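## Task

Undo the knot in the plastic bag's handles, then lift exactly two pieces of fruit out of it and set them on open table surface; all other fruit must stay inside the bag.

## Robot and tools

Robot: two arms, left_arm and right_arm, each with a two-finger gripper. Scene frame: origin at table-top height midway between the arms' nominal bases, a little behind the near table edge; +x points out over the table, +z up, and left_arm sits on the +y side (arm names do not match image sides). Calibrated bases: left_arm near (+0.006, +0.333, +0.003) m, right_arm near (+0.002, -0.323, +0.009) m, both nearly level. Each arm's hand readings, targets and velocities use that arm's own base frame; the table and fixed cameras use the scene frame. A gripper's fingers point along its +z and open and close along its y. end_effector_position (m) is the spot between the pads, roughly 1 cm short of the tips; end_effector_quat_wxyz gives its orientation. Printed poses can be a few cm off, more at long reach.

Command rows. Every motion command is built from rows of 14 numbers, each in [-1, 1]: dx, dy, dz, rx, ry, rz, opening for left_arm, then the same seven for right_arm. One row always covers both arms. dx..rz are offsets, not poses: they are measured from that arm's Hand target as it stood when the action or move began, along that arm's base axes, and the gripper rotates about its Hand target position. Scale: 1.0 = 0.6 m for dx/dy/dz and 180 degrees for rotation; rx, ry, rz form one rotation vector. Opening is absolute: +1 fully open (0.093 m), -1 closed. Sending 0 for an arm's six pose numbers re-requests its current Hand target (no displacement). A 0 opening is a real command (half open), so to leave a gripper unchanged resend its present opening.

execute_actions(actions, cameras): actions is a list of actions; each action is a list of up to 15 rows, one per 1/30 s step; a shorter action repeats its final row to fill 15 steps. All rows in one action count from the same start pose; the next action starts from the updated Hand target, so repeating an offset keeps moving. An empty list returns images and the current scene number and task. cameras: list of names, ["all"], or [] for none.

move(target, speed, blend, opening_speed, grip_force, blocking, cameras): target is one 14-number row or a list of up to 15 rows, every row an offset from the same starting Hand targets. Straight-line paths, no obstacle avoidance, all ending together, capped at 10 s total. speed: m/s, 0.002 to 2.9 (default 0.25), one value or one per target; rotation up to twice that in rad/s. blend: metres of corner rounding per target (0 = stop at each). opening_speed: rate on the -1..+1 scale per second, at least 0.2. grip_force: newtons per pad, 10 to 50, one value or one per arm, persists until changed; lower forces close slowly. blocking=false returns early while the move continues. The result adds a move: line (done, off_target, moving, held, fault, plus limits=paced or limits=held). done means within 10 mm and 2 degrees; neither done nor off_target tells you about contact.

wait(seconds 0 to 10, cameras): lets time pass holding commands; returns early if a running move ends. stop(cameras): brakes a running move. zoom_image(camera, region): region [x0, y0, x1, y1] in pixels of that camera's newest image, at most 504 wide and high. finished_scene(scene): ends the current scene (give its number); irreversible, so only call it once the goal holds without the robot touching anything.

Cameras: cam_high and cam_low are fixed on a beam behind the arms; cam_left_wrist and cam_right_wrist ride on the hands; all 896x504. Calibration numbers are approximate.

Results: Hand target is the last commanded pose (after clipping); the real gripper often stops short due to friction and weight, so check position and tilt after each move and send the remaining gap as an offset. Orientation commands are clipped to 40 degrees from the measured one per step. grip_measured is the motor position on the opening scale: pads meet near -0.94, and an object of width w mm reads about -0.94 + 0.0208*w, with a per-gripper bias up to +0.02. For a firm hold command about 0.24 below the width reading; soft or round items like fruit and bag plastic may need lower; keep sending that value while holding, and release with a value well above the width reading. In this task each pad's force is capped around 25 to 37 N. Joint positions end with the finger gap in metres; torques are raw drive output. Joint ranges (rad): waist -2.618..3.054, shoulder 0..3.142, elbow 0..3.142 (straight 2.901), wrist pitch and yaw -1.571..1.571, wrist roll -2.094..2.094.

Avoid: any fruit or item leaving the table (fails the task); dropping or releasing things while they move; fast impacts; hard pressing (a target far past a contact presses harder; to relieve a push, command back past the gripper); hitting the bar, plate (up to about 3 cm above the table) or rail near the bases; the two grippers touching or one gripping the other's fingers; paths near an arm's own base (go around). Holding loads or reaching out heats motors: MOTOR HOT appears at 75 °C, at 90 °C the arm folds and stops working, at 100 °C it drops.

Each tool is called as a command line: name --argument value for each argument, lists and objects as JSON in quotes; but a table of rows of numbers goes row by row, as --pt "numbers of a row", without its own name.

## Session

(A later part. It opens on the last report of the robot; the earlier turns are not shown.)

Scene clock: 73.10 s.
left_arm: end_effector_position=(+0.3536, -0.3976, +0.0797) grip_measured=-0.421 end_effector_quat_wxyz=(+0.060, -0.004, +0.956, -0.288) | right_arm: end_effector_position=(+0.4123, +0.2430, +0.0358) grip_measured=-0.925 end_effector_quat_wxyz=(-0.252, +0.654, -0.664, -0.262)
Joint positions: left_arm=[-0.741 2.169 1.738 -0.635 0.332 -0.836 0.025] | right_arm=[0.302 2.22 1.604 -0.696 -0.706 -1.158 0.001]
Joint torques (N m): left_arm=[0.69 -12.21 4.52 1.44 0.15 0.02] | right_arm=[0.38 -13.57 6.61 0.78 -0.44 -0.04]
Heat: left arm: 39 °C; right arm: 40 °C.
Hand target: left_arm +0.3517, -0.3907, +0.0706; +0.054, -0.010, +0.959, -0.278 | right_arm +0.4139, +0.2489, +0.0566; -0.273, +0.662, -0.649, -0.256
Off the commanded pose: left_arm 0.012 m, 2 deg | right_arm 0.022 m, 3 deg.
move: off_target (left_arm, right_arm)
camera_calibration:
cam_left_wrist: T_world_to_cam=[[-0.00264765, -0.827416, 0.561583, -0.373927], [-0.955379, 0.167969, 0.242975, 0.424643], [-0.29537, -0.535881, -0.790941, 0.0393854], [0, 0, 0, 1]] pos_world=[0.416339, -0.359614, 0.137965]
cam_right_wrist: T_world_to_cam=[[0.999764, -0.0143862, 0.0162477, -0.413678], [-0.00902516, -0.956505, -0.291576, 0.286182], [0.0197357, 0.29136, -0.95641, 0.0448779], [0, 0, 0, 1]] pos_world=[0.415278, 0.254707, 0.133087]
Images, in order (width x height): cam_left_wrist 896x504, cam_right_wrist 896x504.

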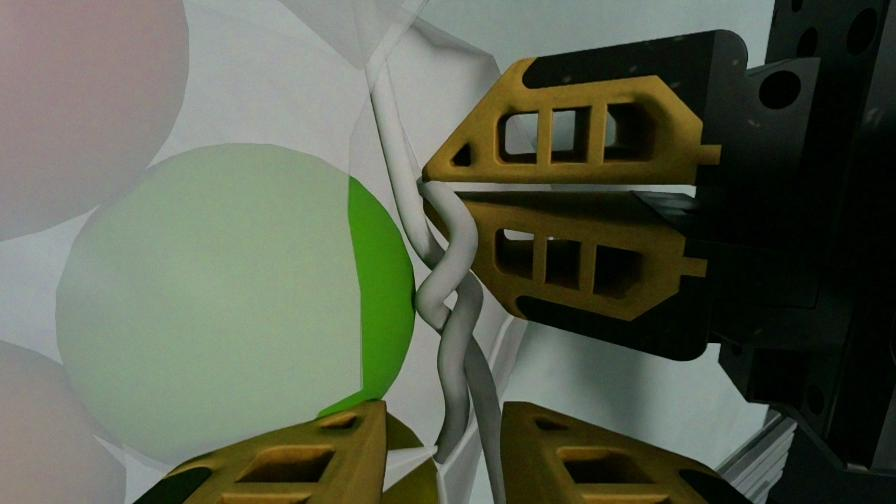

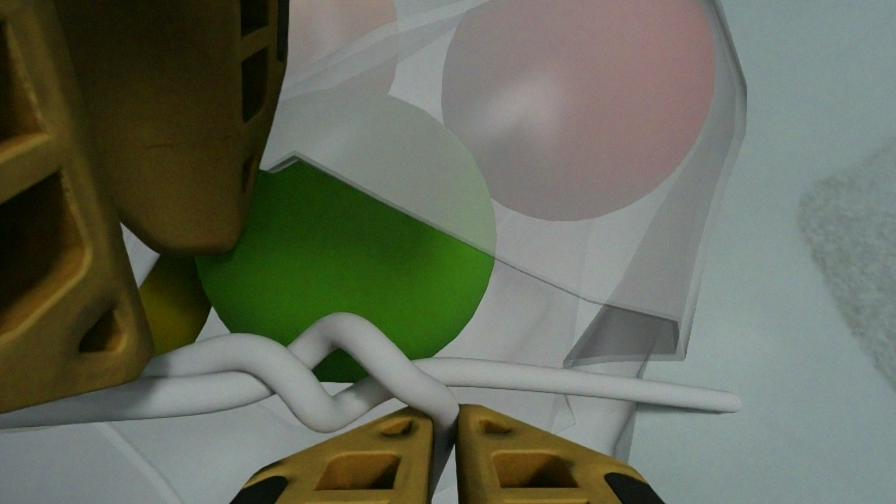

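move --pt "0 0.02 0.035 0 0 0 -0.42 0 0 0 0 0 0 -1" --pt "0 0.031 0.024 0 0 0 -0.42 0 0 0 0 0 0 -1" --pt "-0.003 0.0 -0.025 0 0 0 -0.42 0 0 0 0 0 0 -1" --speed 0.1 --cameras '["cam_left_wrist","cam_right_wrist"]'

Scene clock: 76.67 s.
left_arm: end_effector_position=(+0.3542, -0.3910, +0.0792) grip_measured=-0.421 end_effector_quat_wxyz=(+0.067, -0.004, +0.953, -0.294) | right_arm: end_effector_position=(+0.4123, +0.2431, +0.0358) grip_measured=-0.925 end_effector_quat_wxyz=(-0.252, +0.654, -0.664, -0.262)
Joint positions: left_arm=[-0.729 2.14 1.682 -0.591 0.338 -0.829 0.025] | right_arm=[0.302 2.22 1.604 -0.696 -0.706 -1.158 0.001]
Joint torques (N m): left_arm=[-0.47 -9.31 5.03 1.54 0.07 -0.09] | right_arm=[0.4 -13.55 6.61 0.78 -0.42 -0.03]
Heat: left arm: 39 °C; right arm: 40 °C.
Hand target: left_arm +0.3499, -0.3906, +0.0555; +0.054, -0.010, +0.959, -0.278 | right_arm +0.4139, +0.2489, +0.0566; -0.273, +0.662, -0.649, -0.256
Off the commanded pose: left_arm 0.024 m, 3 deg | right_arm 0.022 m, 3 deg.
move: off_target (left_arm, right_arm)
camera_calibration:
cam_left_wrist: T_world_to_cam=[[-0.00702897, -0.819728, 0.572709, -0.364457], [-0.959017, 0.167761, 0.228348, 0.426575], [-0.283262, -0.547633, -0.787313, 0.0335932], [0, 0, 0, 1]] pos_world=[0.416046, -0.351921, 0.137768]
cam_right_wrist: T_world_to_cam=[[0.999766, -0.0143604, 0.0161481, -0.413673], [-0.00902326, -0.956413, -0.291877, 0.286197], [0.0196357, 0.291663, -0.956319, 0.0448302], [0, 0, 0, 1]] pos_world=[0.415278, 0.254707, 0.133086]
Images, in order (width x height): cam_left_wrist 896x504, cam_right_wrist 896x504.

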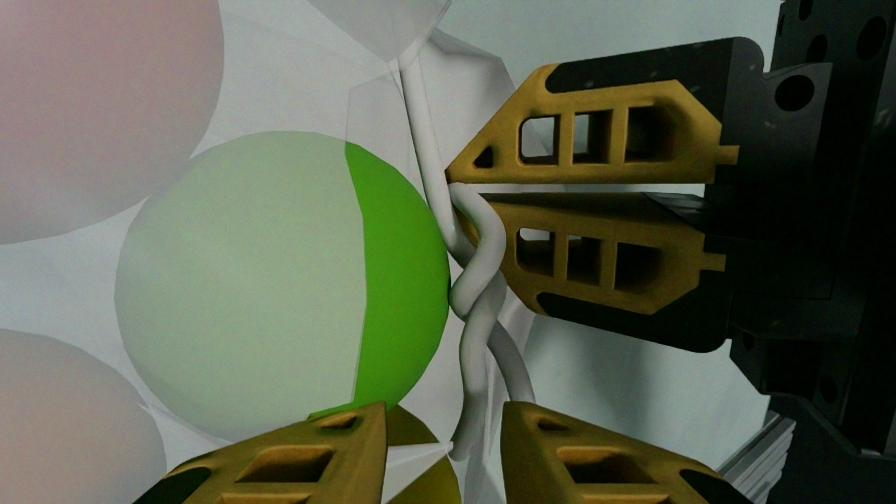

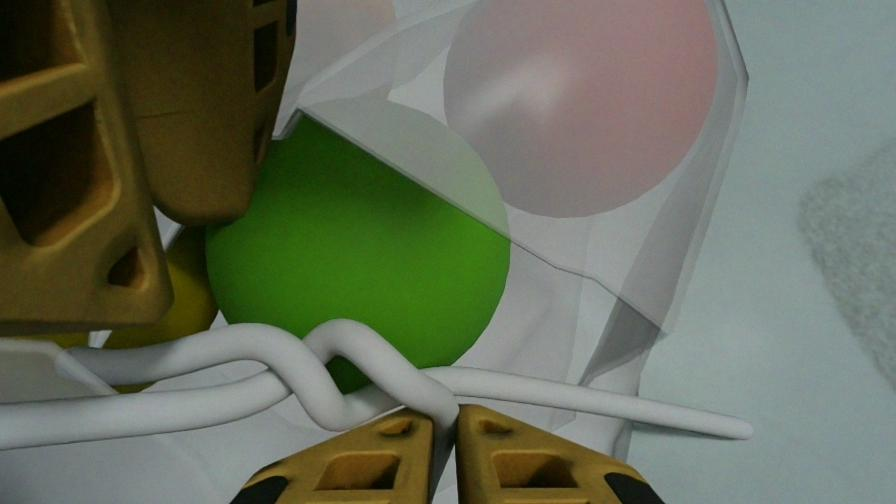

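move --target '[0.004,0,0,0,0,0,-1,0,0,0,0,0,0,-1]' --opening_speed 0.8 --cameras '["cam_left_wrist","cam_right_wrist"]'

Scene clock: 78.37 s.
left_arm: end_effector_position=(+0.3539, -0.3907, +0.0725) grip_measured=-0.973 end_effector_quat_wxyz=(+0.062, -0.006, +0.955, -0.290) | right_arm: end_effector_position=(+0.4123, +0.2431, +0.0358) grip_measured=-0.925 end_effector_quat_wxyz=(-0.252, +0.654, -0.664, -0.262)
Joint positions: left_arm=[-0.729 2.154 1.682 -0.591 0.338 -0.829 0] | right_arm=[0.302 2.22 1.604 -0.696 -0.706 -1.158 0.001]
Joint torques (N m): left_arm=[-0.17 -9.68 6.06 1.5 0.1 -0.02] | right_arm=[0.46 -13.55 6.67 0.77 -0.42 -0.02]
Heat: left arm: 39 °C; right arm: 40 °C.
Hand target: left_arm +0.3524, -0.3906, +0.0555; +0.054, -0.011, +0.959, -0.278 | right_arm +0.4139, +0.2489, +0.0566; -0.273, +0.662, -0.649, -0.256
Off the commanded pose: left_arm 0.017 m, 2 deg | right_arm 0.022 m, 3 deg.
move: off_target (left_arm, right_arm)
camera_calibration:
cam_left_wrist: T_world_to_cam=[[-0.00111408, -0.824607, 0.565705, -0.363925], [-0.956735, 0.165477, 0.239325, 0.425275], [-0.29096, -0.540963, -0.789114, 0.0339245], [0, 0, 0, 1]] pos_world=[0.416341, -0.352117, 0.130866]
cam_right_wrist: T_world_to_cam=[[0.999766, -0.0143604, 0.0161481, -0.413673], [-0.00902326, -0.956413, -0.291877, 0.286197], [0.0196357, 0.291663, -0.956319, 0.0448302], [0, 0, 0, 1]] pos_world=[0.415278, 0.254707, 0.133086]
Images, in order (width x height): cam_left_wrist 896x504, cam_right_wrist 896x504.

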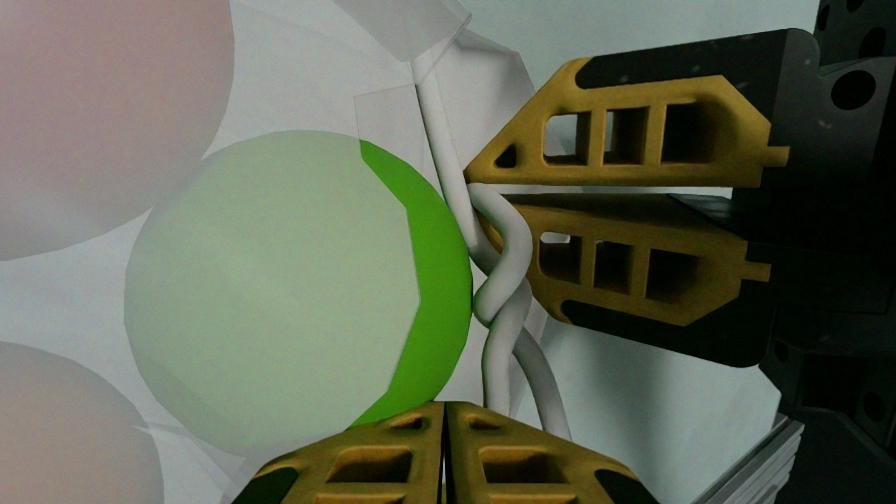

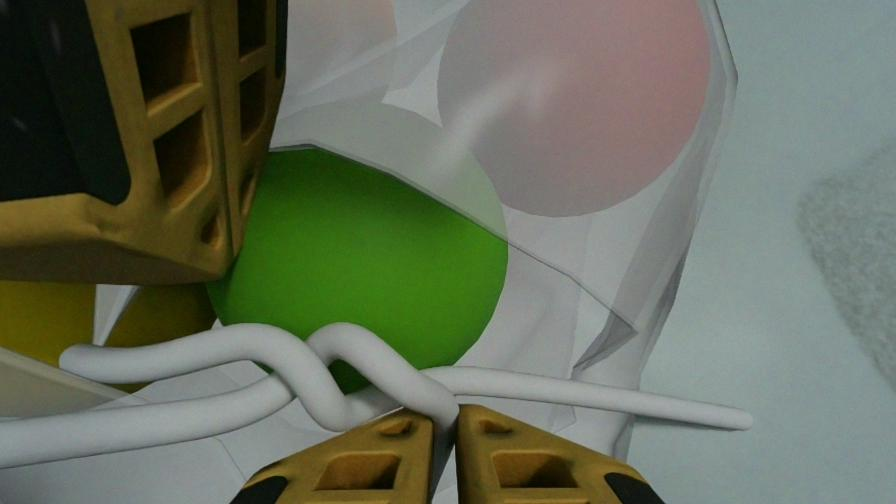

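move --pt "0 0.03 0.06 0 0 0 -0.97 0 0 0 0 0 0 -1" --pt "0 0.026 0.055 0 0 0 -0.65 0 0 0 0 0 0 -1" --pt "0 -0.008 -0.005 0 0 0 -0.65 0 0 0 0 0 0 -1" --speed 0.1 --cameras '["cam_left_wrist","cam_right_wrist"]'

Scene clock: 82.53 s.
left_arm: end_effector_position=(+0.3500, -0.3911, +0.0667) grip_measured=-0.652 end_effector_quat_wxyz=(+0.053, -0.007, +0.957, -0.285) | right_arm: end_effector_position=(+0.4123, +0.2431, +0.0358) grip_measured=-0.925 end_effector_quat_wxyz=(-0.252, +0.654, -0.664, -0.262)
Joint positions: left_arm=[-0.733 2.164 1.682 -0.599 0.341 -0.834 0.014] | right_arm=[0.302 2.22 1.604 -0.696 -0.706 -1.158 0.001]
Joint torques (N m): left_arm=[-0.46 -9.42 6.98 1.63 0.03 -0.04] | right_arm=[0.44 -13.63 6.63 0.8 -0.44 -0.02]
Heat: left arm: 40 °C; right arm: 40 °C.
Hand target: left_arm +0.3523, -0.3955, +0.0526; +0.054, -0.010, +0.959, -0.278 | right_arm +0.4139, +0.2489, +0.0566; -0.273, +0.662, -0.649, -0.256
Off the commanded pose: left_arm 0.015 m, 1 deg | right_arm 0.022 m, 3 deg.
move: off_target (left_arm, right_arm); target 2's new opening was sent with left_arm's hand 0.017 m and 2 deg from that target
camera_calibration:
cam_left_wrist: T_world_to_cam=[[0.00757583, -0.830078, 0.557595, -0.365698], [-0.951765, 0.165057, 0.258648, 0.419856], [-0.306733, -0.532659, -0.788789, 0.0366971], [0, 0, 0, 1]] pos_world=[0.413631, -0.353311, 0.124263]
cam_right_wrist: T_world_to_cam=[[0.999766, -0.0143604, 0.0161481, -0.413673], [-0.00902326, -0.956413, -0.291877, 0.286197], [0.0196357, 0.291663, -0.956319, 0.0448302], [0, 0, 0, 1]] pos_world=[0.415278, 0.254707, 0.133086]
Images, in order (width x height): cam_left_wrist 896x504, cam_right_wrist 896x504.

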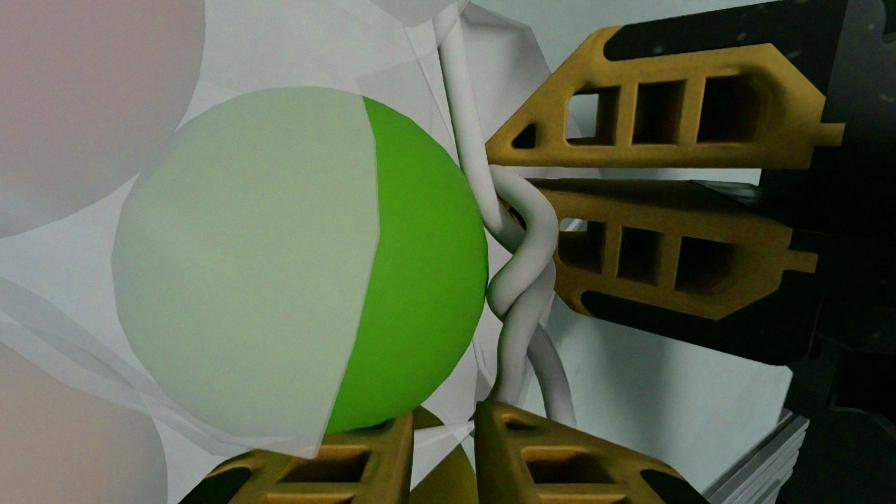

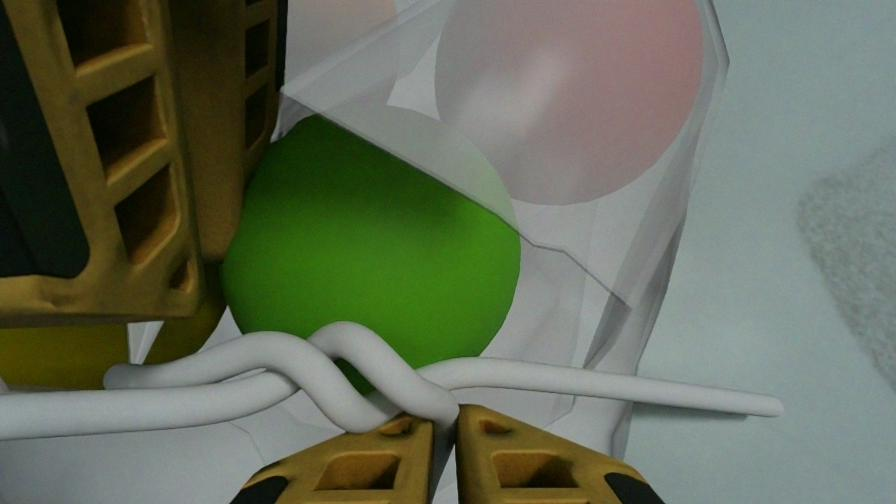

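move --pt "0 0.025 0.05 0 0 0 -0.65 0 0 0 0 0 0 -1" --pt "0.002 0.013 0.05 0 0 0 -0.65 0 0 0 0 0 0 -1" --pt "0.003 -0.014 -0.008 0 0 0 -0.65 0 0 0 0 0 0 -1" --speed 0.1 --cameras '["cam_left_wrist","cam_right_wrist"]'

Scene clock: 85.60 s.
left_arm: end_effector_position=(+0.3532, -0.4018, +0.0670) grip_measured=-0.652 end_effector_quat_wxyz=(+0.059, -0.004, +0.955, -0.292) | right_arm: end_effector_position=(+0.4125, +0.2428, +0.0358) grip_measured=-0.925 end_effector_quat_wxyz=(-0.253, +0.654, -0.664, -0.262)
Joint positions: left_arm=[-0.745 2.188 1.712 -0.583 0.338 -0.844 0.014] | right_arm=[0.301 2.22 1.604 -0.696 -0.706 -1.158 0.001]
Joint torques (N m): left_arm=[-0.38 -9.05 7.08 1.52 -0.01 -0.06] | right_arm=[0.47 -13.56 6.61 0.79 -0.43 -0.03]
Heat: left arm: 40 °C; right arm: 40 °C.
Hand target: left_arm +0.3541, -0.4038, +0.0477; +0.054, -0.010, +0.959, -0.278 | right_arm +0.4139, +0.2490, +0.0566; -0.273, +0.662, -0.649, -0.256
Off the commanded pose: left_arm 0.019 m, 2 deg | right_arm 0.022 m, 3 deg.
move: off_target (left_arm, right_arm)
camera_calibration:
cam_left_wrist: T_world_to_cam=[[-0.00164383, -0.822178, 0.569228, -0.368993], [-0.954575, 0.170902, 0.24409, 0.428896], [-0.297967, -0.54297, -0.785111, 0.0246011], [0, 0, 0, 1]] pos_world=[0.416137, -0.363319, 0.124667]
cam_right_wrist: T_world_to_cam=[[0.999756, -0.0147695, 0.0164352, -0.413806], [-0.00933088, -0.956409, -0.291881, 0.286038], [0.0200298, 0.291656, -0.956314, 0.0447519], [0, 0, 0, 1]] pos_world=[0.415477, 0.254406, 0.133087]
Images, in order (width x height): cam_left_wrist 896x504, cam_right_wrist 896x504.

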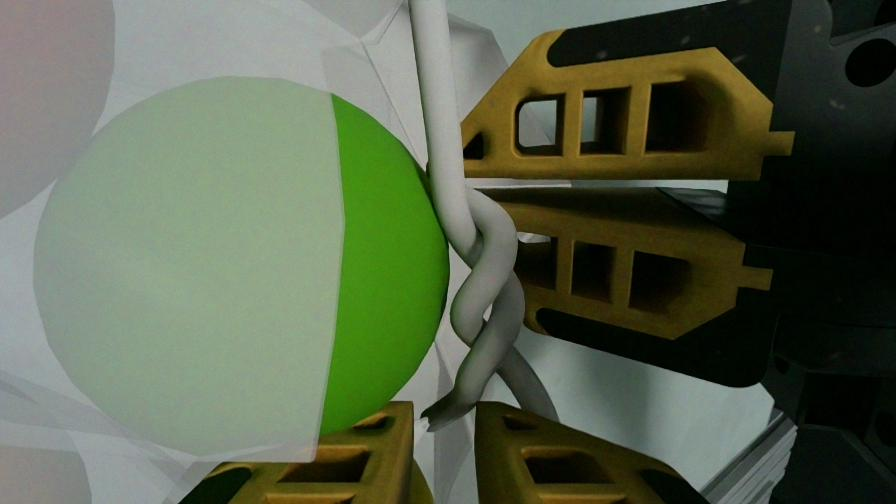

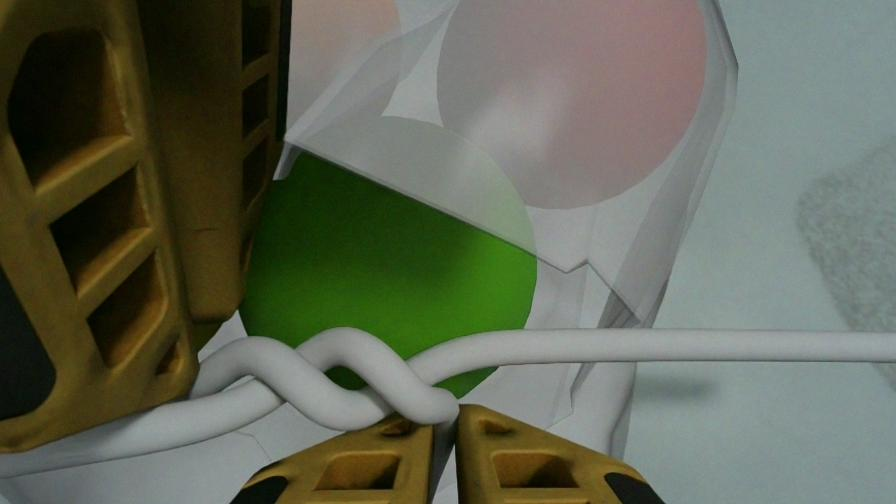

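move --target '[0.004,0.0,0,0,0,0,-1,0,0,0,0,0,0,-1]' --opening_speed 0.8 --cameras '["cam_left_wrist","cam_right_wrist"]'

Scene clock: 86.73 s.
left_arm: end_effector_position=(+0.3530, -0.4016, +0.0636) grip_measured=-0.973 end_effector_quat_wxyz=(+0.056, -0.005, +0.955, -0.290) | right_arm: end_effector_position=(+0.4125, +0.2427, +0.0358) grip_measured=-0.925 end_effector_quat_wxyz=(-0.253, +0.654, -0.664, -0.262)
Joint positions: left_arm=[-0.745 2.194 1.712 -0.583 0.338 -0.844 0] | right_arm=[0.301 2.22 1.604 -0.696 -0.706 -1.158 0.001]
Joint torques (N m): left_arm=[-0.03 -9.02 8.09 1.45 0.02 -0.02] | right_arm=[0.43 -13.59 6.71 0.77 -0.42 -0.03]
Heat: left arm: 40 °C; right arm: 40 °C.
Hand target: left_arm +0.3565, -0.4038, +0.0477; +0.054, -0.010, +0.959, -0.278 | right_arm +0.4139, +0.2490, +0.0566; -0.273, +0.662, -0.649, -0.256
Off the commanded pose: left_arm 0.017 m, 2 deg | right_arm 0.022 m, 3 deg.
move: off_target (left_arm, right_arm)
camera_calibration:
cam_left_wrist: T_world_to_cam=[[0.00103735, -0.824717, 0.565545, -0.368646], [-0.953417, 0.169783, 0.249338, 0.428199], [-0.301653, -0.539459, -0.786123, 0.0248632], [0, 0, 0, 1]] pos_world=[0.416134, -0.363317, 0.121266]
cam_right_wrist: T_world_to_cam=[[0.999753, -0.0148904, 0.016504, -0.413783], [-0.00943274, -0.9565, -0.291579, 0.286064], [0.0201278, 0.291351, -0.956404, 0.0448008], [0, 0, 0, 1]] pos_world=[0.415477, 0.254406, 0.133087]
Images, in order (width x height): cam_left_wrist 896x504, cam_right_wrist 896x504.

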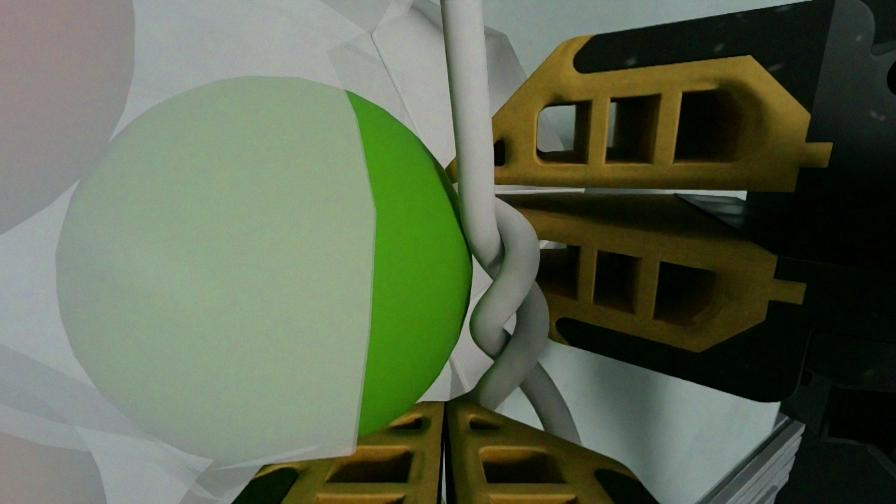

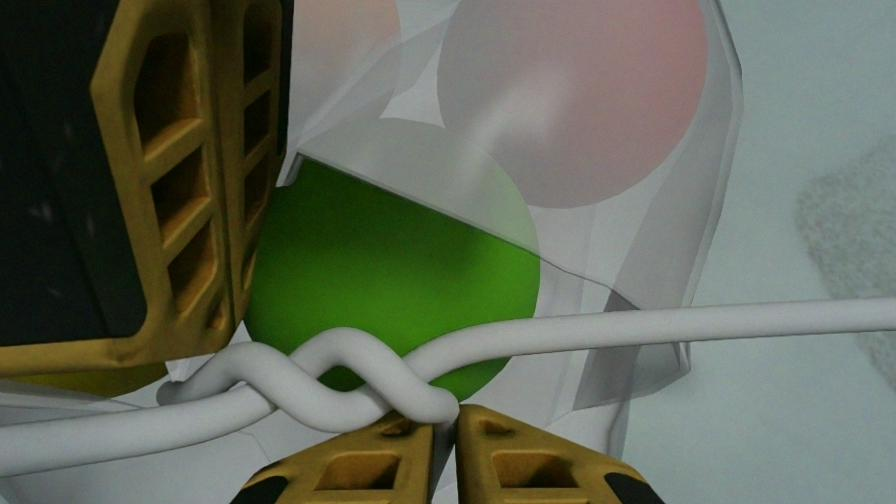

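move --pt "0 0.025 0.05 0 0 0 -0.97 0 0 0 0 0 0 -1" --pt "0.0 0.025 0.05 0 0 0 -0.65 0 0 0 0 0 0 -1" --pt "0.02 0.023 0.05 0 0 0 -0.65 0 0 0 0 0 0 -1" --pt "0.02 -0.004 0.0 0 0 0 -0.65 0 0 0 0 0 0 -1" --speed 0.1 --cameras '["cam_left_wrist","cam_right_wrist"]'

Scene clock: 91.27 s.
left_arm: end_effector_position=(+0.3655, -0.4020, +0.0698) grip_measured=-0.652 end_effector_quat_wxyz=(+0.058, -0.005, +0.955, -0.291) | right_arm: end_effector_position=(+0.4129, +0.2420, +0.0357) grip_measured=-0.925 end_effector_quat_wxyz=(-0.253, +0.653, -0.664, -0.261)
Joint positions: left_arm=[-0.728 2.225 1.787 -0.628 0.345 -0.829 0.014] | right_arm=[0.3 2.22 1.604 -0.696 -0.705 -1.158 0.001]
Joint torques (N m): left_arm=[-0.4 -8.53 7.72 1.55 0.01 -0.04] | right_arm=[0.64 -13.59 6.6 0.77 -0.48 -0.04]
Heat: left arm: 40 °C; right arm: 41 °C.
Hand target: left_arm +0.3685, -0.4063, +0.0478; +0.054, -0.010, +0.959, -0.278 | right_arm +0.4139, +0.2489, +0.0566; -0.273, +0.662, -0.649, -0.256
Off the commanded pose: left_arm 0.023 m, 2 deg | right_arm 0.022 m, 3 deg.
move: off_target (left_arm, right_arm); target 2's new opening was sent with left_arm's hand 0.018 m and 2 deg from that target
camera_calibration:
cam_left_wrist: T_world_to_cam=[[0.000616874, -0.823396, 0.567467, -0.371973], [-0.954582, 0.16859, 0.245663, 0.438925], [-0.297947, -0.541845, -0.785895, 0.0309348], [0, 0, 0, 1]] pos_world=[0.428437, -0.363518, 0.127566]
cam_right_wrist: T_world_to_cam=[[0.999721, -0.0166467, 0.0167807, -0.413768], [-0.0110481, -0.956701, -0.290861, 0.285996], [0.020896, 0.290595, -0.956618, 0.0448031], [0, 0, 0, 1]] pos_world=[0.415876, 0.253705, 0.132988]
Images, in order (width x height): cam_left_wrist 896x504, cam_right_wrist 896x504.

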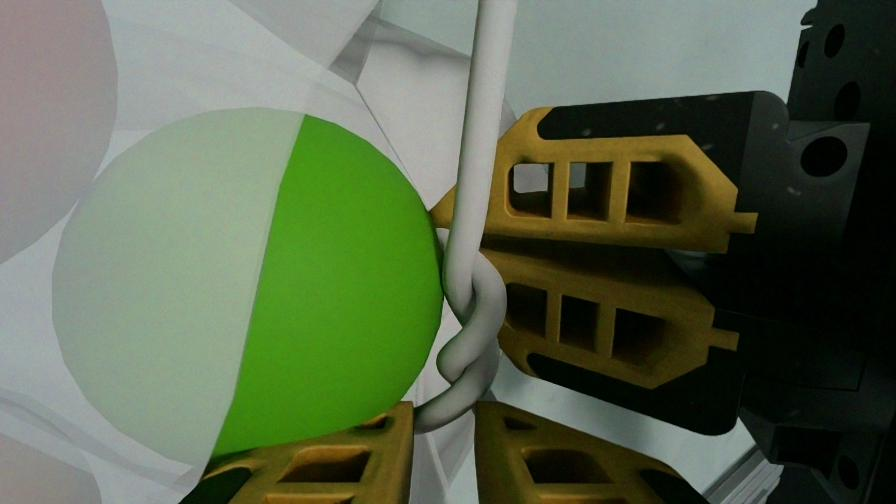

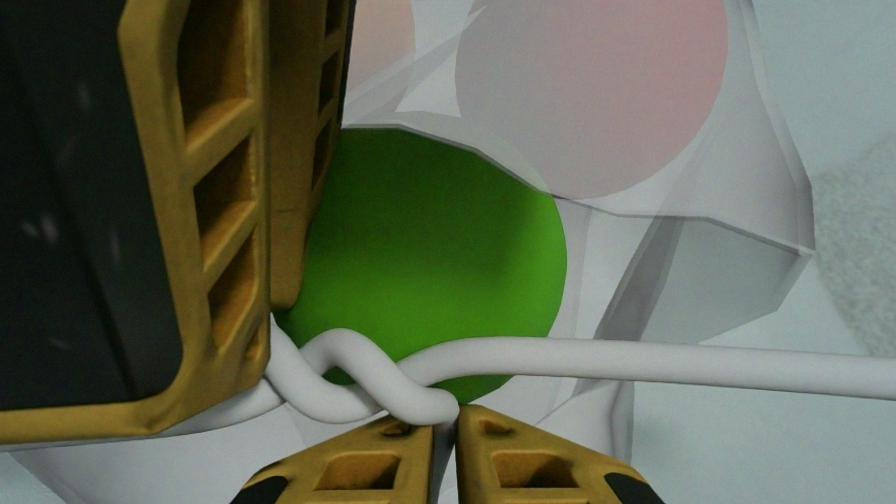

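move --target '[0.002,-0.002,0,0,0,0,-1,0,0,0,0,0,0,-1]' --opening_speed 0.8 --cameras '["cam_left_wrist","cam_right_wrist"]'

Scene clock: 92.50 s.
left_arm: end_effector_position=(+0.3664, -0.4030, +0.0663) grip_measured=-0.973 end_effector_quat_wxyz=(+0.056, -0.006, +0.955, -0.290) | right_arm: end_effector_position=(+0.4137, +0.2407, +0.0353) grip_measured=-0.925 end_effector_quat_wxyz=(-0.252, +0.653, -0.666, -0.259)
Joint positions: left_arm=[-0.728 2.237 1.794 -0.628 0.346 -0.83 0] | right_arm=[0.298 2.22 1.604 -0.696 -0.701 -1.158 0.001]
Joint torques (N m): left_arm=[-0.4 -8.92 8.18 1.5 0.01 -0.04] | right_arm=[0.65 -13.5 6.68 0.79 -0.48 -0.04]
Heat: left arm: 40 °C; right arm: 41 °C.
Hand target: left_arm +0.3697, -0.4074, +0.0477; +0.054, -0.010, +0.959, -0.278 | right_arm +0.4139, +0.2490, +0.0566; -0.273, +0.662, -0.649, -0.256
Off the commanded pose: left_arm 0.019 m, 2 deg | right_arm 0.023 m, 3 deg.
move: off_target (left_arm, right_arm)
camera_calibration:
cam_left_wrist: T_world_to_cam=[[0.00319918, -0.824792, 0.565427, -0.372144], [-0.953541, 0.167819, 0.250194, 0.439778], [-0.301247, -0.539958, -0.785936, 0.029869], [0, 0, 0, 1]] pos_world=[0.429534, -0.364617, 0.123866]
cam_right_wrist: T_world_to_cam=[[0.999648, -0.0194788, 0.0180151, -0.413887], [-0.0134873, -0.957778, -0.287192, 0.285806], [0.0228486, 0.286848, -0.957703, 0.0448508], [0, 0, 0, 1]] pos_world=[0.416571, 0.252811, 0.132491]
Images, in order (width x height): cam_left_wrist 896x504, cam_right_wrist 896x504.

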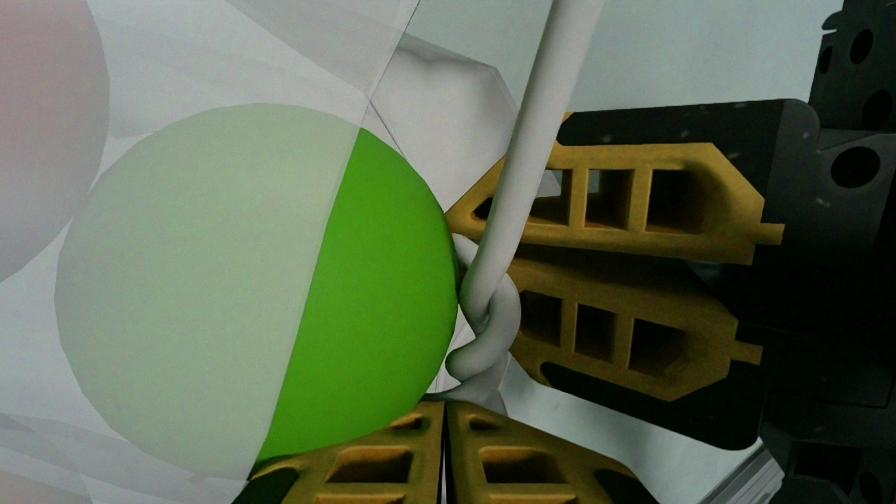

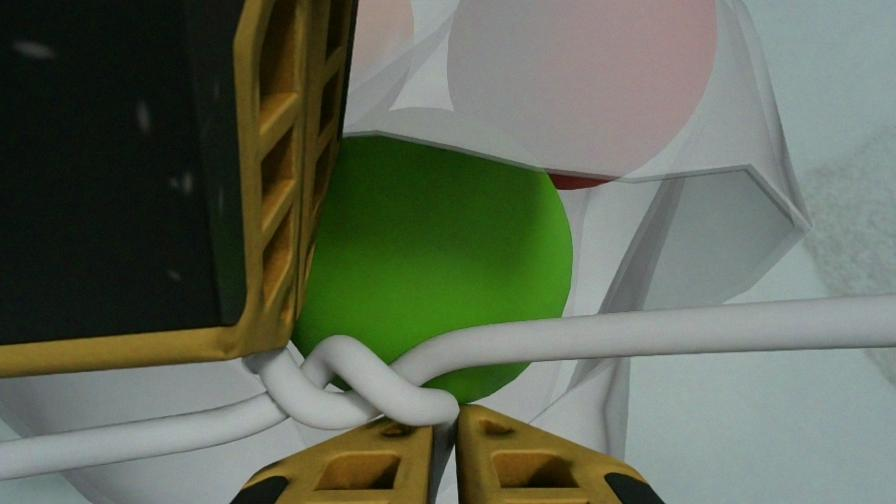

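move --pt "0 0.025 0.08 0 0 0 -0.97 0 0 0 0 0 0 -1" --pt "-0.05 0.025 0.13 0.14 0 0 -1 0 -0.02 0.01 0.11 0 0 -1" --speed 0.15 --cameras '["cam_left_wrist","cam_right_wrist"]'

Scene clock: 98.20 s.
left_arm: end_effector_position=(+0.3420, -0.3895, +0.1317) grip_measured=-0.973 end_effector_quat_wxyz=(+0.068, +0.002, +0.994, -0.083) | right_arm: end_effector_position=(+0.4132, +0.2348, +0.0472) grip_measured=-0.925 end_effector_quat_wxyz=(-0.368, +0.602, -0.606, -0.368)
Joint positions: left_arm=[-0.848 2.544 2.74 -1.553 0.008 -0.844 0] | right_arm=[0.203 2.216 1.429 -0.406 -1.055 -1.138 0.001]
Joint torques (N m): left_arm=[-0.59 -11.51 7.95 0.73 -0.13 -0.08] | right_arm=[0.03 -12.81 5.04 1.07 -0.54 0.13]
Heat: left arm: 40 °C; right arm: 42 °C.
Hand target: left_arm +0.3397, -0.3925, +0.1257; +0.055, +0.002, +0.997, -0.062 | right_arm +0.4140, +0.2369, +0.0626; -0.383, +0.605, -0.596, -0.364
Off the commanded pose: left_arm 0.007 m, 3 deg | right_arm 0.016 m, 2 deg.
joint sent to its limit (left arm) — joint 4 (wrist pitch), lower limit. The joint targets still meet the commanded pose.
move: off_target (left_arm, right_arm); target 2's new opening was sent with left_arm's hand 0.007 m and 3 deg from that target
camera_calibration:
cam_left_wrist: T_world_to_cam=[[0.00820281, -0.984114, 0.17735, -0.410595], [-0.960281, 0.0417165, 0.2759, 0.347724], [-0.278915, -0.172569, -0.944683, 0.237585], [0, 0, 0, 1]] pos_world=[0.403547, -0.377578, 0.201325]
cam_right_wrist: T_world_to_cam=[[0.999431, -0.0221059, 0.0254933, -0.413435], [-0.00229377, -0.798279, -0.602284, 0.256456], [0.0336647, 0.601882, -0.797875, -0.028038], [0, 0, 0, 1]] pos_world=[0.414731, 0.21246, 0.142628]
Images, in order (width x height): cam_left_wrist 896x504, cam_right_wrist 896x504.

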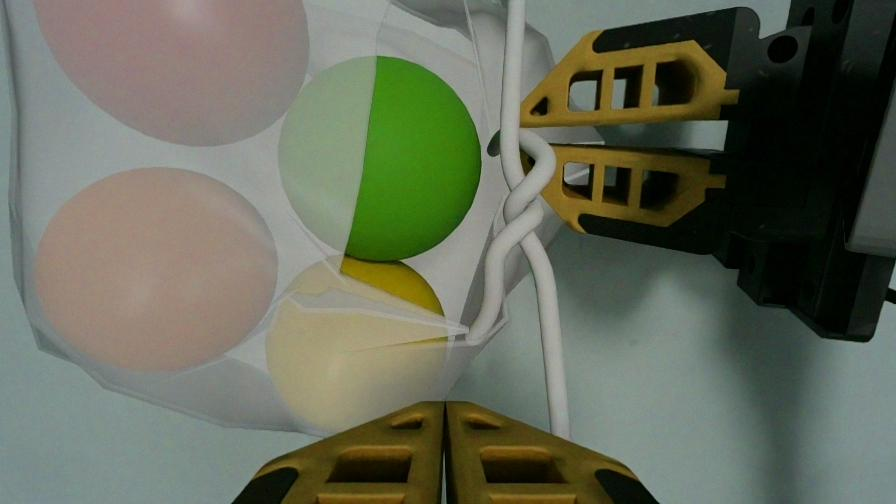

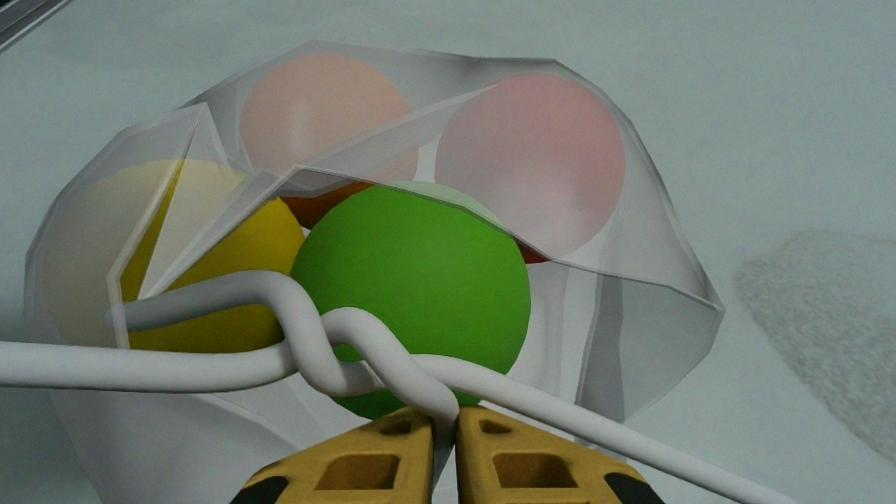

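move --pt "0.008 -0.036 -0.04 0 0 0 -0.6 0 0 0 0 0 0 -1" --pt "0.009 -0.036 -0.14 0 0 0 -0.6 0 0 0 0 0 0 -1" --speed 0.1 --cameras '["cam_left_wrist","cam_right_wrist"]'

Scene clock: 100.97 s.
left_arm: end_effector_position=(+0.3424, -0.4047, +0.0642) grip_measured=-0.602 end_effector_quat_wxyz=(+0.043, +0.002, +0.998, -0.054) | right_arm: end_effector_position=(+0.4132, +0.2348, +0.0472) grip_measured=-0.925 end_effector_quat_wxyz=(-0.368, +0.602, -0.606, -0.368)
Joint positions: left_arm=[-0.867 2.658 2.692 -1.466 0.005 -0.864 0.016] | right_arm=[0.203 2.216 1.429 -0.406 -1.055 -1.138 0.001]
Joint torques (N m): left_arm=[0.21 -14.65 6.28 0.72 -0.03 0.01] | right_arm=[-0.06 -12.85 5.01 1.07 -0.53 0.12]
Heat: left arm: 40 °C; right arm: 42 °C.
Hand target: left_arm +0.3429, -0.4054, +0.0677; +0.046, +0.002, +0.997, -0.057 (not the last commanded pose) | right_arm +0.4140, +0.2369, +0.0626; -0.383, +0.605, -0.596, -0.364
Off the commanded pose: left_arm 0.025 m, 2 deg | right_arm 0.016 m, 2 deg.
elbow stopped short (left arm): the move would have taken joint 3 (elbow) straighter than the controller allows.
move: held (left_arm; a check stopped the path), off_target (right_arm); path passed 1 of 2 targets; limits=held
pose unreachable (left arm): on one or more control steps of this call, first in action 0 (counted from 0), this arm could not follow its commanded pose, so it was not sent that pose on those steps. It may still have moved: this result reports where it is.
cause: moving toward the commanded pose would bring a part of the arm too close to another arm (this arm's wrist (the part past joint 4) and the right arm's wrist camera, at the place that arm is still heading or pushing toward).
camera_calibration:
cam_left_wrist: T_world_to_cam=[[0.0162917, -0.992605, 0.12029, -0.416133], [-0.945427, 0.0238634, 0.32496, 0.351912], [-0.325427, -0.11902, -0.938046, 0.208439], [0, 0, 0, 1]] pos_world=[0.407318, -0.396645, 0.131225]
cam_right_wrist: T_world_to_cam=[[0.999431, -0.0221059, 0.0254933, -0.413435], [-0.00229377, -0.798279, -0.602284, 0.256456], [0.0336647, 0.601882, -0.797875, -0.028038], [0, 0, 0, 1]] pos_world=[0.414731, 0.21246, 0.142628]
Images, in order (width x height): cam_left_wrist 896x504, cam_right_wrist 896x504.

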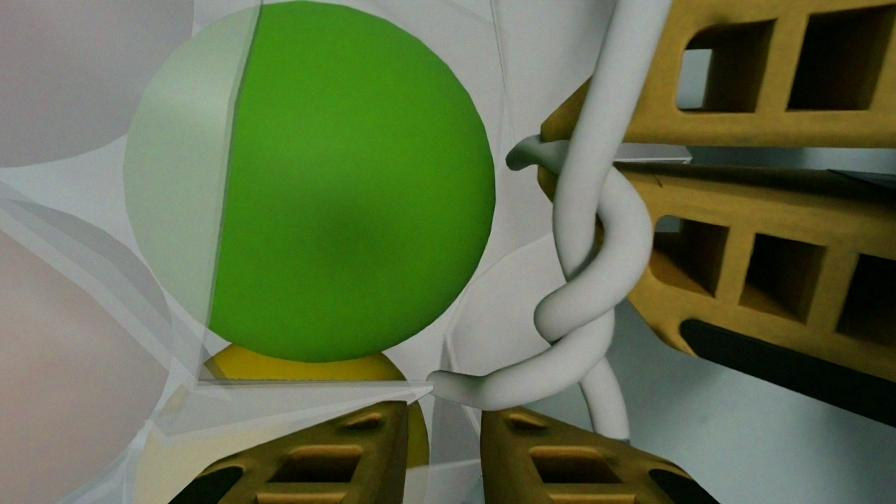

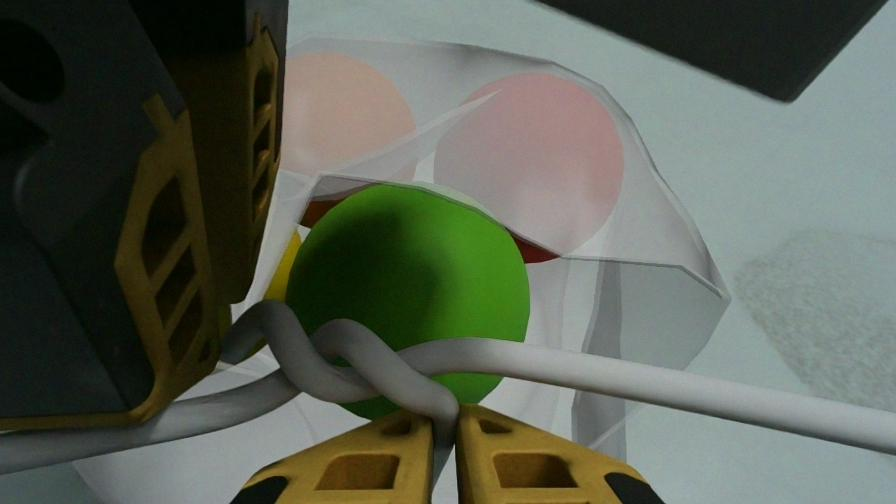

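move --pt "0 0.01 0.1 0 0 0 -0.6 0 -0.03 0.005 0.09 0 0 -1" --pt "0.01 -0.008 0.1 0.05 0 0 -0.5 0 -0.03 0.005 0.09 0 0 -1" --speed 0.15 --cameras '["cam_left_wrist","cam_right_wrist"]'

Scene clock: 105.60 s.
left_arm: end_effector_position=(+0.3484, -0.4020, +0.1166) grip_measured=-0.502 end_effector_quat_wxyz=(+0.107, +0.006, +0.993, -0.058) | right_arm: end_effector_position=(+0.4170, +0.2177, +0.0713) grip_measured=-0.925 end_effector_quat_wxyz=(-0.468, +0.548, -0.539, -0.437)
Joint positions: left_arm=[-0.885 2.632 2.843 -1.555 -0.091 -0.864 0.021] | right_arm=[0.126 2.216 1.261 0.07 -1.335 -0.914 0.001]
Joint torques (N m): left_arm=[-0.79 -14.46 7.77 1 -0.21 0.03] | right_arm=[-0.05 -8.46 4.67 1.34 -0.48 0.12]
Heat: left arm: 42 °C; right arm: 43 °C.
Hand target: left_arm +0.3489, -0.4103, +0.1278; +0.046, +0.006, +0.999, +0.021 | right_arm +0.4139, +0.2190, +0.0656; -0.465, +0.545, -0.538, -0.444
Off the commanded pose: left_arm 0.014 m, 11 deg | right_arm 0.007 m, 1 deg.
elbow stopped short (left arm): the move would have taken joint 3 (elbow) straighter than the controller allows.
move: off_target (left_arm); target 2's new opening was sent with left_arm's hand 0.014 m and 11 deg from that target
camera_calibration:
cam_left_wrist: T_world_to_cam=[[-0.000718243, -0.991691, 0.128644, -0.414516], [-0.979269, 0.0267562, 0.200791, 0.367902], [-0.202564, -0.125833, -0.971151, 0.218275], [0, 0, 0, 1]] pos_world=[0.404192, -0.393449, 0.191432]
cam_right_wrist: T_world_to_cam=[[0.996968, -0.0426477, 0.0650825, -0.415502], [0.0274446, -0.589933, -0.806986, 0.214125], [0.0728104, 0.806325, -0.586974, -0.074502], [0, 0, 0, 1]] pos_world=[0.41379, 0.168672, 0.156107]
Images, in order (width x height): cam_left_wrist 896x504, cam_right_wrist 896x504.

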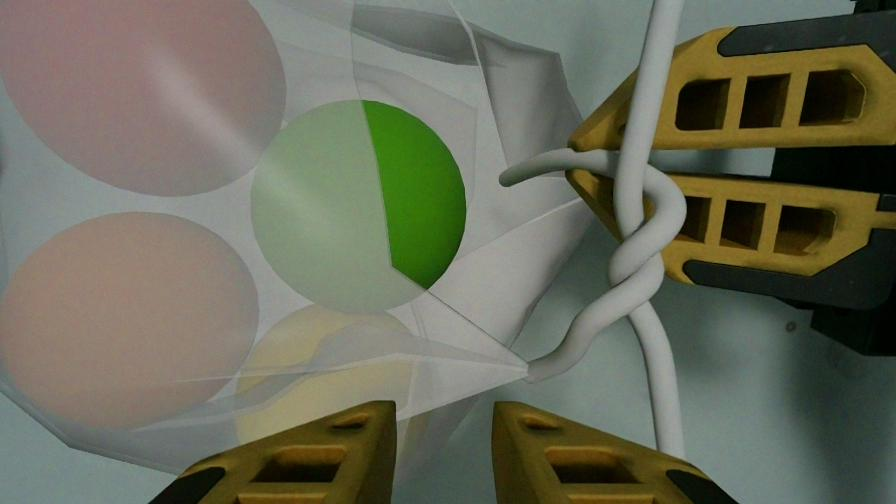

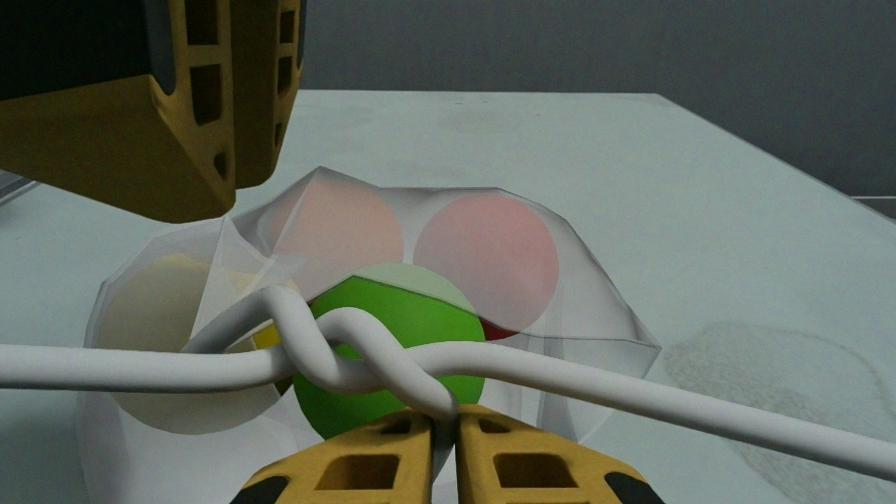

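move --pt "0.01 -0.065 0.02 0 0 0 -0.5 0 0 0 0 0 0 -1" --pt "0.012 -0.065 -0.02 0 0 0 -0.5 0 0 0 0 0 0 -1" --speed 0.12 --cameras '["cam_left_wrist","cam_right_wrist"]'

Scene clock: 110.33 s.
left_arm: end_effector_position=(+0.3550, -0.4401, +0.1205) grip_measured=-0.502 end_effector_quat_wxyz=(+0.148, +0.015, +0.983, -0.110) | right_arm: end_effector_position=(+0.4170, +0.2177, +0.0713) grip_measured=-0.925 end_effector_quat_wxyz=(-0.468, +0.548, -0.539, -0.437)
Joint positions: left_arm=[-0.921 2.644 2.843 -1.411 -0.096 -0.872 0.021] | right_arm=[0.126 2.216 1.261 0.07 -1.335 -0.914 0.001]
Joint torques (N m): left_arm=[-0.65 -12.16 8.12 1.3 -0.2 -0.09] | right_arm=[0.01 -8.47 4.72 1.35 -0.5 0.13]
Heat: left arm: 45 °C; right arm: 42 °C.
Hand target: left_arm +0.3562, -0.4491, +0.1158; +0.046, +0.005, +0.999, +0.021 | right_arm +0.4139, +0.2190, +0.0656; -0.465, +0.545, -0.538, -0.444
Off the commanded pose: left_arm 0.010 m, 19 deg | right_arm 0.007 m, 1 deg.
elbow stopped short (left arm): the move would have taken joint 3 (elbow) straighter than the controller allows.
move: off_target (left_arm)
camera_calibration:
cam_left_wrist: T_world_to_cam=[[-0.040988, -0.972745, 0.228226, -0.442153], [-0.991289, 0.0682035, 0.112667, 0.407734], [-0.125162, -0.22162, -0.967067, 0.148456], [0, 0, 0, 1]] pos_world=[0.40464, -0.42501, 0.19854]
cam_right_wrist: T_world_to_cam=[[0.996968, -0.0426477, 0.0650825, -0.415502], [0.0274446, -0.589933, -0.806986, 0.214125], [0.0728104, 0.806325, -0.586974, -0.074502], [0, 0, 0, 1]] pos_world=[0.41379, 0.168672, 0.156107]
Images, in order (width x height): cam_left_wrist 896x504, cam_right_wrist 896x504.

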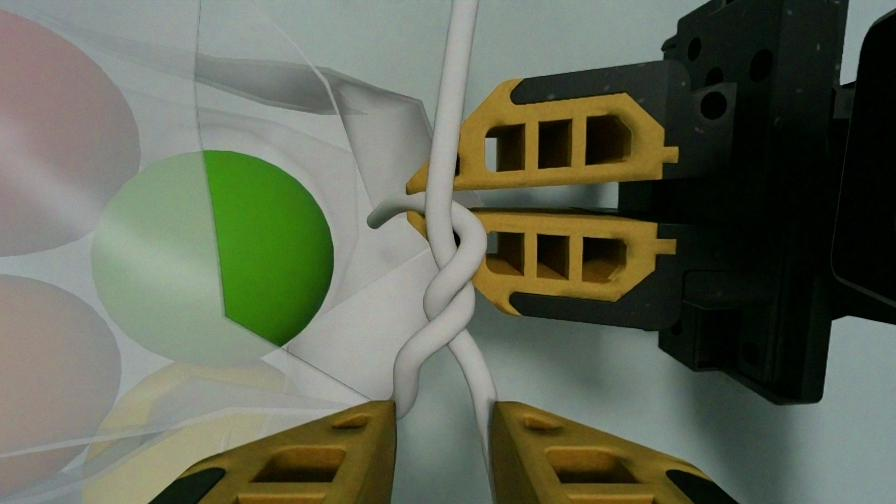

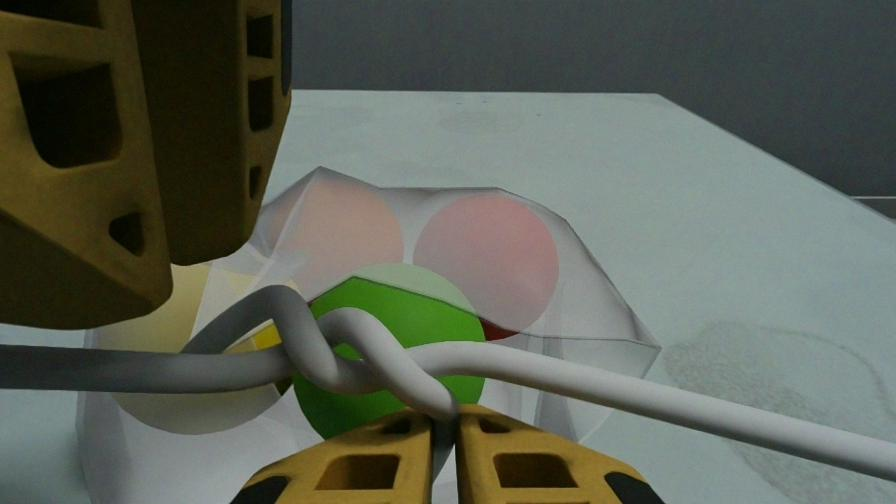

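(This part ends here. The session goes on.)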